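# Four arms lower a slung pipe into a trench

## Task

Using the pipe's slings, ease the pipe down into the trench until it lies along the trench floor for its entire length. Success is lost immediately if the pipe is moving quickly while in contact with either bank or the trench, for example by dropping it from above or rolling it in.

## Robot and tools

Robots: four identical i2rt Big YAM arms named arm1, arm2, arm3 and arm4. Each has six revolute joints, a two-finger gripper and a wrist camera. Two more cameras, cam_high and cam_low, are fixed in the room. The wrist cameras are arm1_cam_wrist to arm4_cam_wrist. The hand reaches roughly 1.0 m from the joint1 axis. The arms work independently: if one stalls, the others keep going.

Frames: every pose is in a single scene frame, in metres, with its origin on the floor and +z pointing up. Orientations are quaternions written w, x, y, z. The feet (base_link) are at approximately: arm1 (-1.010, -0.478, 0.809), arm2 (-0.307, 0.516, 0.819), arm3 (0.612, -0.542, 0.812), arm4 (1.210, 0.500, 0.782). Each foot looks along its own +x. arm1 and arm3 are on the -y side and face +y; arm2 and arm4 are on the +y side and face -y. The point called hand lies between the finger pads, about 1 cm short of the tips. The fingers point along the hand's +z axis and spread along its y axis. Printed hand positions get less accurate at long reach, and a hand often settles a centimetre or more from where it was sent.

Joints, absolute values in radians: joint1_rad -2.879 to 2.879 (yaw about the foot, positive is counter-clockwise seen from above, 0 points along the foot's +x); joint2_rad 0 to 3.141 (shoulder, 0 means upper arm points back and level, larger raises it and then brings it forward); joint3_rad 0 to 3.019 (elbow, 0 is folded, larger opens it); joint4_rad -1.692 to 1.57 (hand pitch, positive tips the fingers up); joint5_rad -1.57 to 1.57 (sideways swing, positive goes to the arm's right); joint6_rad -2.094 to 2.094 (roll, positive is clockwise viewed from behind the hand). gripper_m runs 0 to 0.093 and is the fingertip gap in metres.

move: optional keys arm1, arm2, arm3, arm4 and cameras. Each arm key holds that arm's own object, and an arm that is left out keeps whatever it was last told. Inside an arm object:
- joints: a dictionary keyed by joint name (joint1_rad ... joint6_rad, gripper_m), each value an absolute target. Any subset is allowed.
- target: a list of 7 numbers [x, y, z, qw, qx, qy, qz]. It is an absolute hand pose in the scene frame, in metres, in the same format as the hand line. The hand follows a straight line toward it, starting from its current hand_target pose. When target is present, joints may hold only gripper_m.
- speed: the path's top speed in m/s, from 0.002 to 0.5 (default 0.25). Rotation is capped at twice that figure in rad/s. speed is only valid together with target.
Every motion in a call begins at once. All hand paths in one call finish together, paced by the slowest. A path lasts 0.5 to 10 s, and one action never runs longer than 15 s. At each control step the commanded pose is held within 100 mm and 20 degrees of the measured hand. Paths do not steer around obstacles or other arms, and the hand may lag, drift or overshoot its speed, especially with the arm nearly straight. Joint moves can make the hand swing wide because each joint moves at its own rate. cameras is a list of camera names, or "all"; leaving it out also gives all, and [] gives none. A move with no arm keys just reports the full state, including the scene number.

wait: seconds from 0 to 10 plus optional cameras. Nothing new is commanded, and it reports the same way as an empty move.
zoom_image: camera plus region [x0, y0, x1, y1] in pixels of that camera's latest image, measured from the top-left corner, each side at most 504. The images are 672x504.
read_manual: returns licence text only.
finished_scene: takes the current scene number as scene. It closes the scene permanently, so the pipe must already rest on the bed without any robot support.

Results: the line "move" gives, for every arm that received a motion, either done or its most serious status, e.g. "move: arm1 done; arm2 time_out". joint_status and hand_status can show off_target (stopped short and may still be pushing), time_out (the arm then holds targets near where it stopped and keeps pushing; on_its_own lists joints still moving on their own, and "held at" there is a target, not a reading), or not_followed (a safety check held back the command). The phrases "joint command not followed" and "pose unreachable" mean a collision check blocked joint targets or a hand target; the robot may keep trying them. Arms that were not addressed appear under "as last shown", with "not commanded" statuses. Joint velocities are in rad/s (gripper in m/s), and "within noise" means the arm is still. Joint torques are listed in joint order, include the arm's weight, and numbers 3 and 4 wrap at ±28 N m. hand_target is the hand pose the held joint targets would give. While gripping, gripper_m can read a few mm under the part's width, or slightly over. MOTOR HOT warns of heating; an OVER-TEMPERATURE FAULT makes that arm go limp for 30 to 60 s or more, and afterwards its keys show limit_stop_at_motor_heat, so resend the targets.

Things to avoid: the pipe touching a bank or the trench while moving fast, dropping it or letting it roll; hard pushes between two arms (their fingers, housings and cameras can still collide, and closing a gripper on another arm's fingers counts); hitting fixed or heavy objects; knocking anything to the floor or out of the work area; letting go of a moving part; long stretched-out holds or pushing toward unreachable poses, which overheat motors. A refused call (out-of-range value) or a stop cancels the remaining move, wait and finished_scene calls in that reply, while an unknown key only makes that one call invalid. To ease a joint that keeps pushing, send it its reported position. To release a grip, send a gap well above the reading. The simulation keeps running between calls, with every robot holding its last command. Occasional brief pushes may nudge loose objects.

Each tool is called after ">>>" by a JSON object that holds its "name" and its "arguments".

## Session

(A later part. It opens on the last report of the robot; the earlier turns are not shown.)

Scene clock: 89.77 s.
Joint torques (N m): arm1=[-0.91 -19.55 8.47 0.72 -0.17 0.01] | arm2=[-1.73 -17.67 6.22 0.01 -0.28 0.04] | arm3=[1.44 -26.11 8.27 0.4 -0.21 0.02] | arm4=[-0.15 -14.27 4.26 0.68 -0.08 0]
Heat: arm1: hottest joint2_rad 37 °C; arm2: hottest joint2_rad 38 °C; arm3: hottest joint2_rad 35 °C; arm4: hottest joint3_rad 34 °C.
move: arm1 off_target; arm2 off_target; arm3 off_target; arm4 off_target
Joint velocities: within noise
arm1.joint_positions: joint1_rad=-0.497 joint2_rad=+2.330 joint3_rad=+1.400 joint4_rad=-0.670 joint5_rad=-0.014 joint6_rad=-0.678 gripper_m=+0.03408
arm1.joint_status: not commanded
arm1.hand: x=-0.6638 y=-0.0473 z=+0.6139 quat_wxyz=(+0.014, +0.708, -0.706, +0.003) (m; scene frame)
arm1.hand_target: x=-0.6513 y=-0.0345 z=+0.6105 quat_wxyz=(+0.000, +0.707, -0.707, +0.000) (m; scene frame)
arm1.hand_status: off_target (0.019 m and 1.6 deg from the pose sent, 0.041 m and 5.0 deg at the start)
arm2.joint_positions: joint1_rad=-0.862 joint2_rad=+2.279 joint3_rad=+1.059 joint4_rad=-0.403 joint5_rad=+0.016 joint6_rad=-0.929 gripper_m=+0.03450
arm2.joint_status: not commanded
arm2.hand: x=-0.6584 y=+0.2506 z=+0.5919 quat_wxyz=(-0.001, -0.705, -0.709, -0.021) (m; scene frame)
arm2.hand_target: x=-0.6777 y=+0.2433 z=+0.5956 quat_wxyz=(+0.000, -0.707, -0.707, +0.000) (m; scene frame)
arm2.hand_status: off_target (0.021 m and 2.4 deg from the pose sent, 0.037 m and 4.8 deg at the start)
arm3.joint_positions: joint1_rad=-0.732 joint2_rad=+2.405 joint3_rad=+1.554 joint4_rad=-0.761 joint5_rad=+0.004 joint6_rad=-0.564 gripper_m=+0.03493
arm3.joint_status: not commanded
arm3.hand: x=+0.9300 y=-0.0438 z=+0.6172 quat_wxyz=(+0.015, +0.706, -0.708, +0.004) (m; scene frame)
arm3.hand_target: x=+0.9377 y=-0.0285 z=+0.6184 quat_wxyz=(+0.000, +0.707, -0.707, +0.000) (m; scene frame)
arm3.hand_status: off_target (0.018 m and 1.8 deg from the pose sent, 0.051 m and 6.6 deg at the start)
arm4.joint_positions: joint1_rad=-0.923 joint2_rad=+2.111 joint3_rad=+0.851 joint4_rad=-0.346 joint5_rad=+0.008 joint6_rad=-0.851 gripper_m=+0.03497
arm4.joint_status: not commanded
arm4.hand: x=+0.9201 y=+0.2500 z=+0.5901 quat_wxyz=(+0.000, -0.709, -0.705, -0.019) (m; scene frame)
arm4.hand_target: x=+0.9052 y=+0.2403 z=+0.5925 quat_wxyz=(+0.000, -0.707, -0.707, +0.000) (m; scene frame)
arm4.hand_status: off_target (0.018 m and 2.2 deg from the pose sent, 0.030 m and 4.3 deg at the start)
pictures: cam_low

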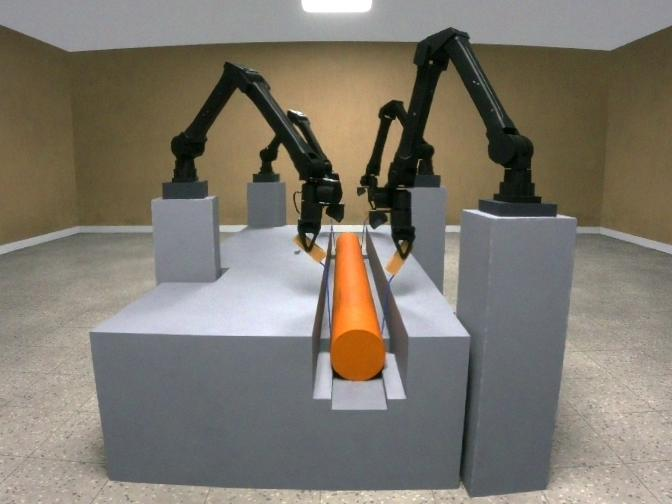

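>>> {"name": "move", "arguments": {"arm1": {"target":[-0.660,-0.085,0.54,0,0.7071,-0.7071,0],"speed":0.08}, "arm2": {"target":[-0.67,0.28,0.535,0,0.7071,0.7071,0],"speed":0.08}, "arm3": {"target":[0.927,-0.08,0.545,0,0.7071,-0.7071,0],"speed":0.08}, "arm4": {"target":[0.914,0.28,0.535,0,0.7071,0.7071,0],"speed":0.08}, "cameras": []}}

>>> {"name": "move", "arguments": {"arm1": {"target":[-0.658,-0.137,0.45,0,0.7071,-0.7071,0],"speed":0.06}, "arm2": {"target":[-0.67,0.307,0.459,0,0.7071,0.7071,0],"speed":0.06}, "arm3": {"target":[0.924,-0.132,0.445,0,0.7071,-0.7071,0],"speed":0.06}, "arm4": {"target":[0.915,0.307,0.459,0,0.7071,0.7071,0],"speed":0.06}, "cameras": ["cam_low"]}}

>>> {"name": "zoom_image", "arguments": {"camera": "cam_low", "region": [230, 150, 450, 420]}}

Scene clock: 95.67 s.
Joint torques (N m): arm1=[-1.03 -18.84 4.12 1.06 -0.13 -0.11] | arm2=[-1.44 -17.73 2.84 0.09 -0.25 0.08] | arm3=[0.5 -24.41 4.67 0.49 -0.2 -0.06] | arm4=[-0.32 -13.92 1.01 0.8 0.11 0.01]
Heat: arm1: hottest joint2_rad 36 °C; arm2: hottest joint2_rad 37 °C; arm3: hottest joint2_rad 36 °C; arm4: hottest joint3_rad 34 °C.
move: arm1 off_target; arm2 done; arm3 off_target; arm4 done
Joint velocities: within noise
arm1.joint_positions: joint1_rad=-0.539 joint2_rad=+2.418 joint3_rad=+1.340 joint4_rad=-0.476 joint5_rad=-0.015 joint6_rad=-0.713 gripper_m=+0.03408
arm1.joint_status: not commanded
arm1.hand: x=-0.6562 y=-0.0754 z=+0.5561 quat_wxyz=(-0.010, +0.706, -0.708, +0.000) (m; scene frame)
arm1.hand_target: x=-0.6603 y=-0.0853 z=+0.5405 quat_wxyz=(+0.000, +0.707, -0.707, +0.000) (m; scene frame)
arm1.hand_status: off_target (0.019 m and 1.1 deg from the pose sent, 0.083 m and 1.6 deg at the start)
arm2.joint_positions: joint1_rad=-0.924 joint2_rad=+2.415 joint3_rad=+1.059 joint4_rad=-0.245 joint5_rad=+0.016 joint6_rad=-0.989 gripper_m=+0.03450
arm2.joint_status: not commanded
arm2.hand: x=-0.6624 y=+0.2796 z=+0.5343 quat_wxyz=(+0.000, -0.706, -0.709, -0.010) (m; scene frame)
arm2.hand_target: x=-0.6700 y=+0.2802 z=+0.5351 quat_wxyz=(+0.000, -0.707, -0.707, +0.000) (m; scene frame)
arm2.hand_status: done (0.008 m and 1.1 deg from the pose sent, 0.065 m and 2.4 deg at the start)
arm3.joint_positions: joint1_rad=-0.754 joint2_rad=+2.477 joint3_rad=+1.455 joint4_rad=-0.554 joint5_rad=+0.004 joint6_rad=-0.590 gripper_m=+0.03493
arm3.joint_status: not commanded
arm3.hand: x=+0.9245 y=-0.0749 z=+0.5541 quat_wxyz=(-0.002, +0.708, -0.707, +0.000) (m; scene frame)
arm3.hand_target: x=+0.9269 y=-0.0800 z=+0.5453 quat_wxyz=(+0.000, +0.707, -0.707, +0.000) (m; scene frame)
arm3.hand_status: off_target (0.011 m and 0.3 deg from the pose sent, 0.081 m and 1.8 deg at the start)
arm4.joint_positions: joint1_rad=-0.988 joint2_rad=+2.253 joint3_rad=+0.834 joint4_rad=-0.155 joint5_rad=+0.003 joint6_rad=-0.918 gripper_m=+0.03497
arm4.joint_status: not commanded
arm4.hand: x=+0.9154 y=+0.2763 z=+0.5372 quat_wxyz=(-0.001, -0.709, -0.706, -0.003) (m; scene frame)
arm4.hand_target: x=+0.9140 y=+0.2799 z=+0.5351 quat_wxyz=(+0.000, -0.707, -0.707, +0.000) (m; scene frame)
arm4.hand_status: done (0.005 m and 0.4 deg from the pose sent, 0.063 m and 2.1 deg at the start)
pictures: none
No camera images: "cameras" was empty.

Scene clock: 98.23 s.
Joint torques (N m): arm1=[-0.73 -15.21 4.49 1.05 0.36 0.03] | arm2=[-0.26 -15.27 3.82 0.46 -0.32 0.08] | arm3=[0.62 -20.84 4.48 0.32 0.24 0.07] | arm4=[0.09 -12.51 1.22 0.81 0.11 -0.01]
Heat: arm1: hottest joint2_rad 36 °C; arm2: hottest joint2_rad 37 °C; arm3: hottest joint2_rad 36 °C; arm4: hottest joint3_rad 34 °C.
move: arm1 off_target; arm2 off_target; arm3 off_target; arm4 done
Joint velocities: within noise
arm1.joint_positions: joint1_rad=-0.611 joint2_rad=+2.569 joint3_rad=+1.313 joint4_rad=-0.289 joint5_rad=-0.026 joint6_rad=-0.798 gripper_m=+0.03409
arm1.joint_status: not commanded
arm1.hand: x=-0.6525 y=-0.1251 z=+0.4781 quat_wxyz=(-0.015, +0.710, -0.704, -0.005) (m; scene frame)
arm1.hand_target: x=-0.6592 y=-0.1379 z=+0.4517 quat_wxyz=(+0.000, +0.707, -0.707, +0.000) (m; scene frame)
arm1.hand_status: off_target (0.031 m and 1.9 deg from the pose sent, 0.123 m and 1.1 deg at the start)
arm2.joint_positions: joint1_rad=-0.996 joint2_rad=+2.584 joint3_rad=+1.102 joint4_rad=-0.127 joint5_rad=+0.018 joint6_rad=-1.048 gripper_m=+0.03450
arm2.joint_status: not commanded
arm2.hand: x=-0.6610 y=+0.3147 z=+0.4686 quat_wxyz=(-0.002, -0.710, -0.704, -0.014) (m; scene frame)
arm2.hand_target: x=-0.6697 y=+0.3072 z=+0.4597 quat_wxyz=(+0.000, -0.707, -0.707, +0.000) (m; scene frame)
arm2.hand_status: off_target (0.015 m and 1.7 deg from the pose sent, 0.081 m and 1.1 deg at the start)
arm3.joint_positions: joint1_rad=-0.808 joint2_rad=+2.628 joint3_rad=+1.416 joint4_rad=-0.342 joint5_rad=-0.007 joint6_rad=-0.656 gripper_m=+0.03493
arm3.joint_status: not commanded
arm3.hand: x=+0.9259 y=-0.1198 z=+0.4687 quat_wxyz=(-0.012, +0.712, -0.702, -0.007) (m; scene frame)
arm3.hand_target: x=+0.9233 y=-0.1326 z=+0.4463 quat_wxyz=(+0.000, +0.707, -0.707, +0.000) (m; scene frame)
arm3.hand_status: off_target (0.027 m and 1.8 deg from the pose sent, 0.123 m and 0.3 deg at the start)
arm4.joint_positions: joint1_rad=-1.055 joint2_rad=+2.462 joint3_rad=+0.869 joint4_rad=+0.014 joint5_rad=+0.002 joint6_rad=-0.978 gripper_m=+0.03497
arm4.joint_status: not commanded
arm4.hand: x=+0.9193 y=+0.3081 z=+0.4669 quat_wxyz=(-0.002, -0.711, -0.703, -0.005) (m; scene frame)
arm4.hand_target: x=+0.9152 y=+0.3072 z=+0.4592 quat_wxyz=(+0.000, -0.707, -0.707, +0.000) (m; scene frame)
arm4.hand_status: done (0.009 m and 0.9 deg from the pose sent, 0.084 m and 0.4 deg at the start)
pictures: cam_low

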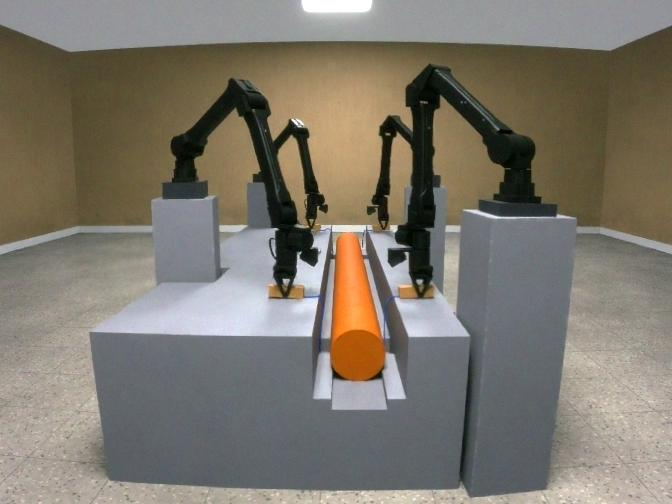

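Scaled by 1.867.

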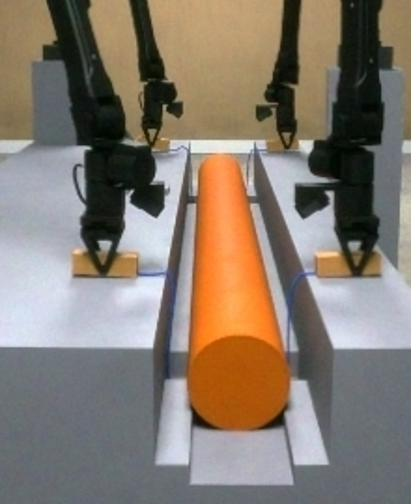

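>>> {"name": "move", "arguments": {"arm1": {"target":[-0.656,-0.135,0.436,0,0.7071,-0.7071,0],"speed":0.05}, "arm3": {"target":[0.924,-0.13,0.437,0,0.7071,-0.7071,0],"speed":0.05}, "cameras": []}}

>>> {"name": "move", "arguments": {"arm1": {"joints":{"gripper_m":0.085}}, "arm2": {"joints":{"gripper_m":0.085}}, "arm3": {"joints":{"gripper_m":0.085}}, "arm4": {"joints":{"gripper_m":0.085}}, "cameras": ["cam_low"]}}

>>> {"name": "move", "arguments": {"arm1": {"target":[-0.656,-0.14,0.58,0,0.7071,-0.7071,0],"speed":0.15}, "arm2": {"target":[-0.663,0.31,0.58,0,0.7071,0.7071,0],"speed":0.15}, "arm3": {"target":[0.928,-0.132,0.58,0,0.7071,-0.7071,0],"speed":0.15}, "arm4": {"target":[0.919,0.31,0.58,0,0.7071,0.7071,0],"speed":0.15}, "cameras": ["cam_low","cam_high"]}}

>>> {"name": "zoom_image", "arguments": {"camera": "cam_low", "region": [230, 150, 450, 420]}}

Scene clock: 115.17 s.
Joint torques (N m): arm1=[-1.08 -14.8 5.12 1.18 0.14 0.07] | arm2=[-0.38 -15.33 3.85 0.46 -0.33 0.07] | arm3=[0.67 -19.96 5.2 0.44 0.17 0.11] | arm4=[0.26 -12.51 1.24 0.81 0.11 -0.01]
Heat: arm1: hottest joint2_rad 35 °C; arm2: hottest joint2_rad 35 °C; arm3: hottest joint2_rad 35 °C; arm4: hottest joint3_rad 32 °C.
move: arm1 off_target; arm3 off_target
Joint velocities: within noise
arm1.joint_positions: joint1_rad=-0.612 joint2_rad=+2.595 joint3_rad=+1.331 joint4_rad=-0.289 joint5_rad=-0.021 joint6_rad=-0.798 gripper_m=+0.03409
arm1.joint_status: not commanded
arm1.hand: x=-0.6525 y=-0.1270 z=+0.4675 quat_wxyz=(-0.011, +0.710, -0.704, -0.002) (m; scene frame)
arm1.hand_target: x=-0.6574 y=-0.1363 z=+0.4380 quat_wxyz=(+0.000, +0.707, -0.707, +0.000) (m; scene frame)
arm1.hand_status: off_target (0.033 m and 1.3 deg from the pose sent, 0.043 m and 1.9 deg at the start)
arm2, arm4: as last shown
arm3.joint_positions: joint1_rad=-0.808 joint2_rad=+2.638 joint3_rad=+1.423 joint4_rad=-0.342 joint5_rad=-0.005 joint6_rad=-0.656 gripper_m=+0.03493
arm3.joint_status: not commanded
arm3.hand: x=+0.9259 y=-0.1203 z=+0.4648 quat_wxyz=(-0.011, +0.712, -0.702, -0.006) (m; scene frame)
arm3.hand_target: x=+0.9230 y=-0.1311 z=+0.4386 quat_wxyz=(+0.000, +0.707, -0.707, +0.000) (m; scene frame)
arm3.hand_status: off_target (0.030 m and 1.6 deg from the pose sent, 0.033 m and 1.8 deg at the start)
pictures: none
No camera images: "cameras" was empty.

Scene clock: 115.80 s.
Joint torques (N m): arm1=[-0.5 -16.67 3.45 0.83 -0.02 0.09] | arm2=[-0.26 -17.03 2.29 0.1 -0.17 0.08] | arm3=[0.85 -21.19 3.64 0.38 -0.28 0.08] | arm4=[0.09 -13.68 0.8 0.73 0.1 -0.01]
Heat: arm1: hottest joint2_rad 35 °C; arm2: hottest joint2_rad 35 °C; arm3: hottest joint2_rad 35 °C; arm4: hottest joint3_rad 32 °C.
move: arm1 done; arm2 done; arm3 done; arm4 done
Joint velocities: within noise
arm1.joint_positions: joint1_rad=-0.613 joint2_rad=+2.618 joint3_rad=+1.355 joint4_rad=-0.282 joint5_rad=-0.017 joint6_rad=-0.798 gripper_m=+0.08493
arm1.joint_status: all done
arm1.hand: x=-0.6472 y=-0.1238 z=+0.4599 quat_wxyz=(-0.015, +0.710, -0.704, +0.000) (m; scene frame)
arm1.hand_target: x=-0.6574 y=-0.1363 z=+0.4381 quat_wxyz=(+0.000, +0.707, -0.707, +0.000) (m; scene frame)
arm1.hand_status: not commanded
arm2.joint_positions: joint1_rad=-0.996 joint2_rad=+2.601 joint3_rad=+1.120 joint4_rad=-0.117 joint5_rad=+0.015 joint6_rad=-1.048 gripper_m=+0.08494
arm2.joint_status: all done
arm2.hand: x=-0.6652 y=+0.3115 z=+0.4624 quat_wxyz=(-0.002, -0.710, -0.704, -0.008) (m; scene frame)
arm2.hand_target: x=-0.6698 y=+0.3072 z=+0.4597 quat_wxyz=(+0.000, -0.707, -0.707, +0.000) (m; scene frame)
arm2.hand_status: not commanded
arm3.joint_positions: joint1_rad=-0.811 joint2_rad=+2.650 joint3_rad=+1.445 joint4_rad=-0.339 joint5_rad=+0.006 joint6_rad=-0.653 gripper_m=+0.08491
arm3.joint_status: all done
arm3.hand: x=+0.9341 y=-0.1154 z=+0.4621 quat_wxyz=(-0.019, +0.710, -0.704, -0.001) (m; scene frame)
arm3.hand_target: x=+0.9232 y=-0.1309 z=+0.4387 quat_wxyz=(+0.000, +0.707, -0.707, +0.000) (m; scene frame)
arm3.hand_status: not commanded
arm4.joint_positions: joint1_rad=-1.054 joint2_rad=+2.475 joint3_rad=+0.874 joint4_rad=+0.016 joint5_rad=+0.003 joint6_rad=-0.979 gripper_m=+0.08487
arm4.joint_status: all done
arm4.hand: x=+0.9214 y=+0.3093 z=+0.4626 quat_wxyz=(-0.003, -0.710, -0.704, -0.008) (m; scene frame)
arm4.hand_target: x=+0.9151 y=+0.3072 z=+0.4592 quat_wxyz=(+0.000, -0.707, -0.707, +0.000) (m; scene frame)
arm4.hand_status: not commanded
pictures: cam_low

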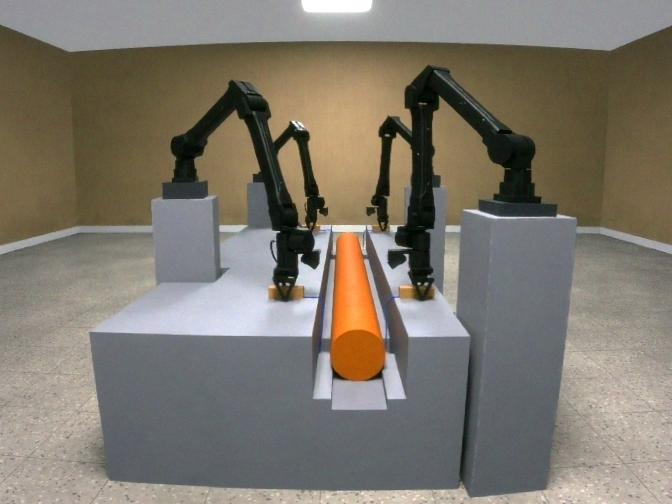

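Scene clock: 117.43 s.
Joint torques (N m): arm1=[-0.97 -20.42 3.48 0.1 -0.04 -0.1] | arm2=[0.15 -17.14 2.55 -0.88 -0.18 0.13] | arm3=[0.38 -24.47 3.99 -0.32 -0.27 0] | arm4=[0.09 -14.04 1.24 -0.21 0.06 0.01]
Heat: arm1: hottest joint2_rad 35 °C; arm2: hottest joint2_rad 36 °C; arm3: hottest joint2_rad 35 °C; arm4: hottest joint3_rad 32 °C.
move: arm1 done; arm2 done; arm3 done; arm4 done
Joint velocities: within noise
arm1.joint_positions: joint1_rad=-0.620 joint2_rad=+2.317 joint3_rad=+1.188 joint4_rad=-0.429 joint5_rad=-0.017 joint6_rad=-0.798 gripper_m=+0.08493
arm1.joint_status: not commanded
arm1.hand: x=-0.6545 y=-0.1329 z=+0.5796 quat_wxyz=(-0.008, +0.707, -0.707, +0.000) (m; scene frame)
arm1.hand_target: x=-0.6560 y=-0.1399 z=+0.5800 quat_wxyz=(+0.000, +0.707, -0.707, +0.000) (m; scene frame)
arm1.hand_status: done (0.007 m and 0.9 deg from the pose sent, 0.122 m and 1.8 deg at the start)
arm2.joint_positions: joint1_rad=-0.996 joint2_rad=+2.282 joint3_rad=+0.954 joint4_rad=-0.242 joint5_rad=+0.015 joint6_rad=-1.048 gripper_m=+0.08495
arm2.joint_status: not commanded
arm2.hand: x=-0.6680 y=+0.3117 z=+0.5778 quat_wxyz=(+0.002, -0.710, -0.704, +0.005) (m; scene frame)
arm2.hand_target: x=-0.6631 y=+0.3101 z=+0.5800 quat_wxyz=(+0.000, -0.707, -0.707, +0.000) (m; scene frame)
arm2.hand_status: done (0.006 m and 0.8 deg from the pose sent, 0.118 m and 1.1 deg at the start)
arm3.joint_positions: joint1_rad=-0.812 joint2_rad=+2.362 joint3_rad=+1.281 joint4_rad=-0.490 joint5_rad=+0.006 joint6_rad=-0.653 gripper_m=+0.08492
arm3.joint_status: not commanded
arm3.hand: x=+0.9262 y=-0.1271 z=+0.5802 quat_wxyz=(-0.005, +0.710, -0.705, +0.000) (m; scene frame)
arm3.hand_target: x=+0.9280 y=-0.1320 z=+0.5799 quat_wxyz=(+0.000, +0.707, -0.707, +0.000) (m; scene frame)
arm3.hand_status: done (0.005 m and 0.7 deg from the pose sent, 0.119 m and 2.2 deg at the start)
arm4.joint_positions: joint1_rad=-1.054 joint2_rad=+2.118 joint3_rad=+0.735 joint4_rad=-0.179 joint5_rad=+0.004 joint6_rad=-0.979 gripper_m=+0.08491
arm4.joint_status: not commanded
arm4.hand: x=+0.9176 y=+0.3076 z=+0.5765 quat_wxyz=(+0.000, -0.710, -0.704, +0.003) (m; scene frame)
arm4.hand_target: x=+0.9190 y=+0.3101 z=+0.5799 quat_wxyz=(+0.000, -0.707, -0.707, +0.000) (m; scene frame)
arm4.hand_status: done (0.004 m and 0.6 deg from the pose sent, 0.117 m and 1.1 deg at the start)
pictures: cam_high, cam_low

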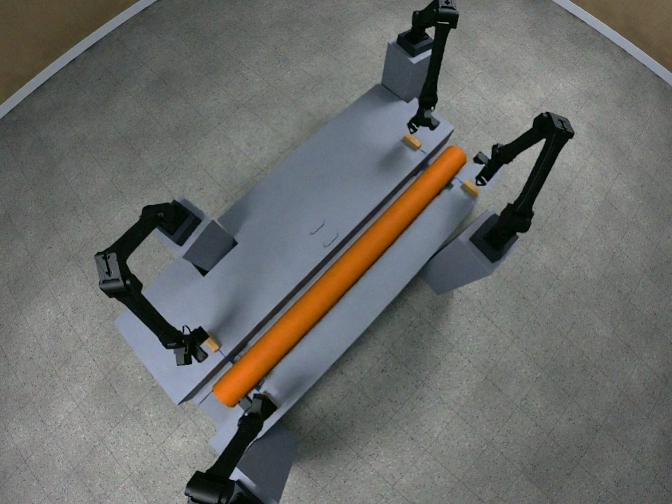

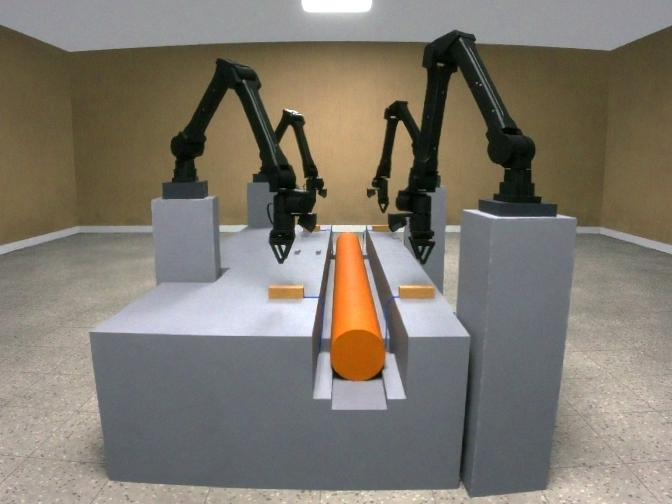

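Scaled by 1.867.

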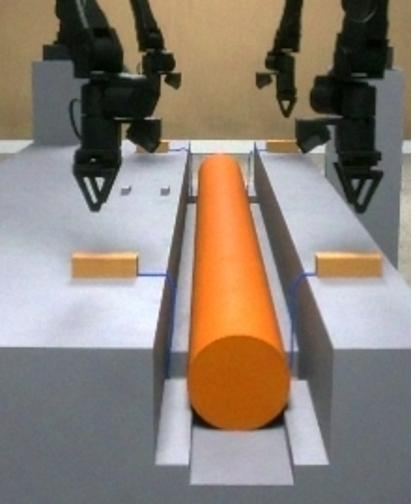

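>>> {"name": "finished_scene", "arguments": {"scene": 2}}

The scene is finished: the task was done.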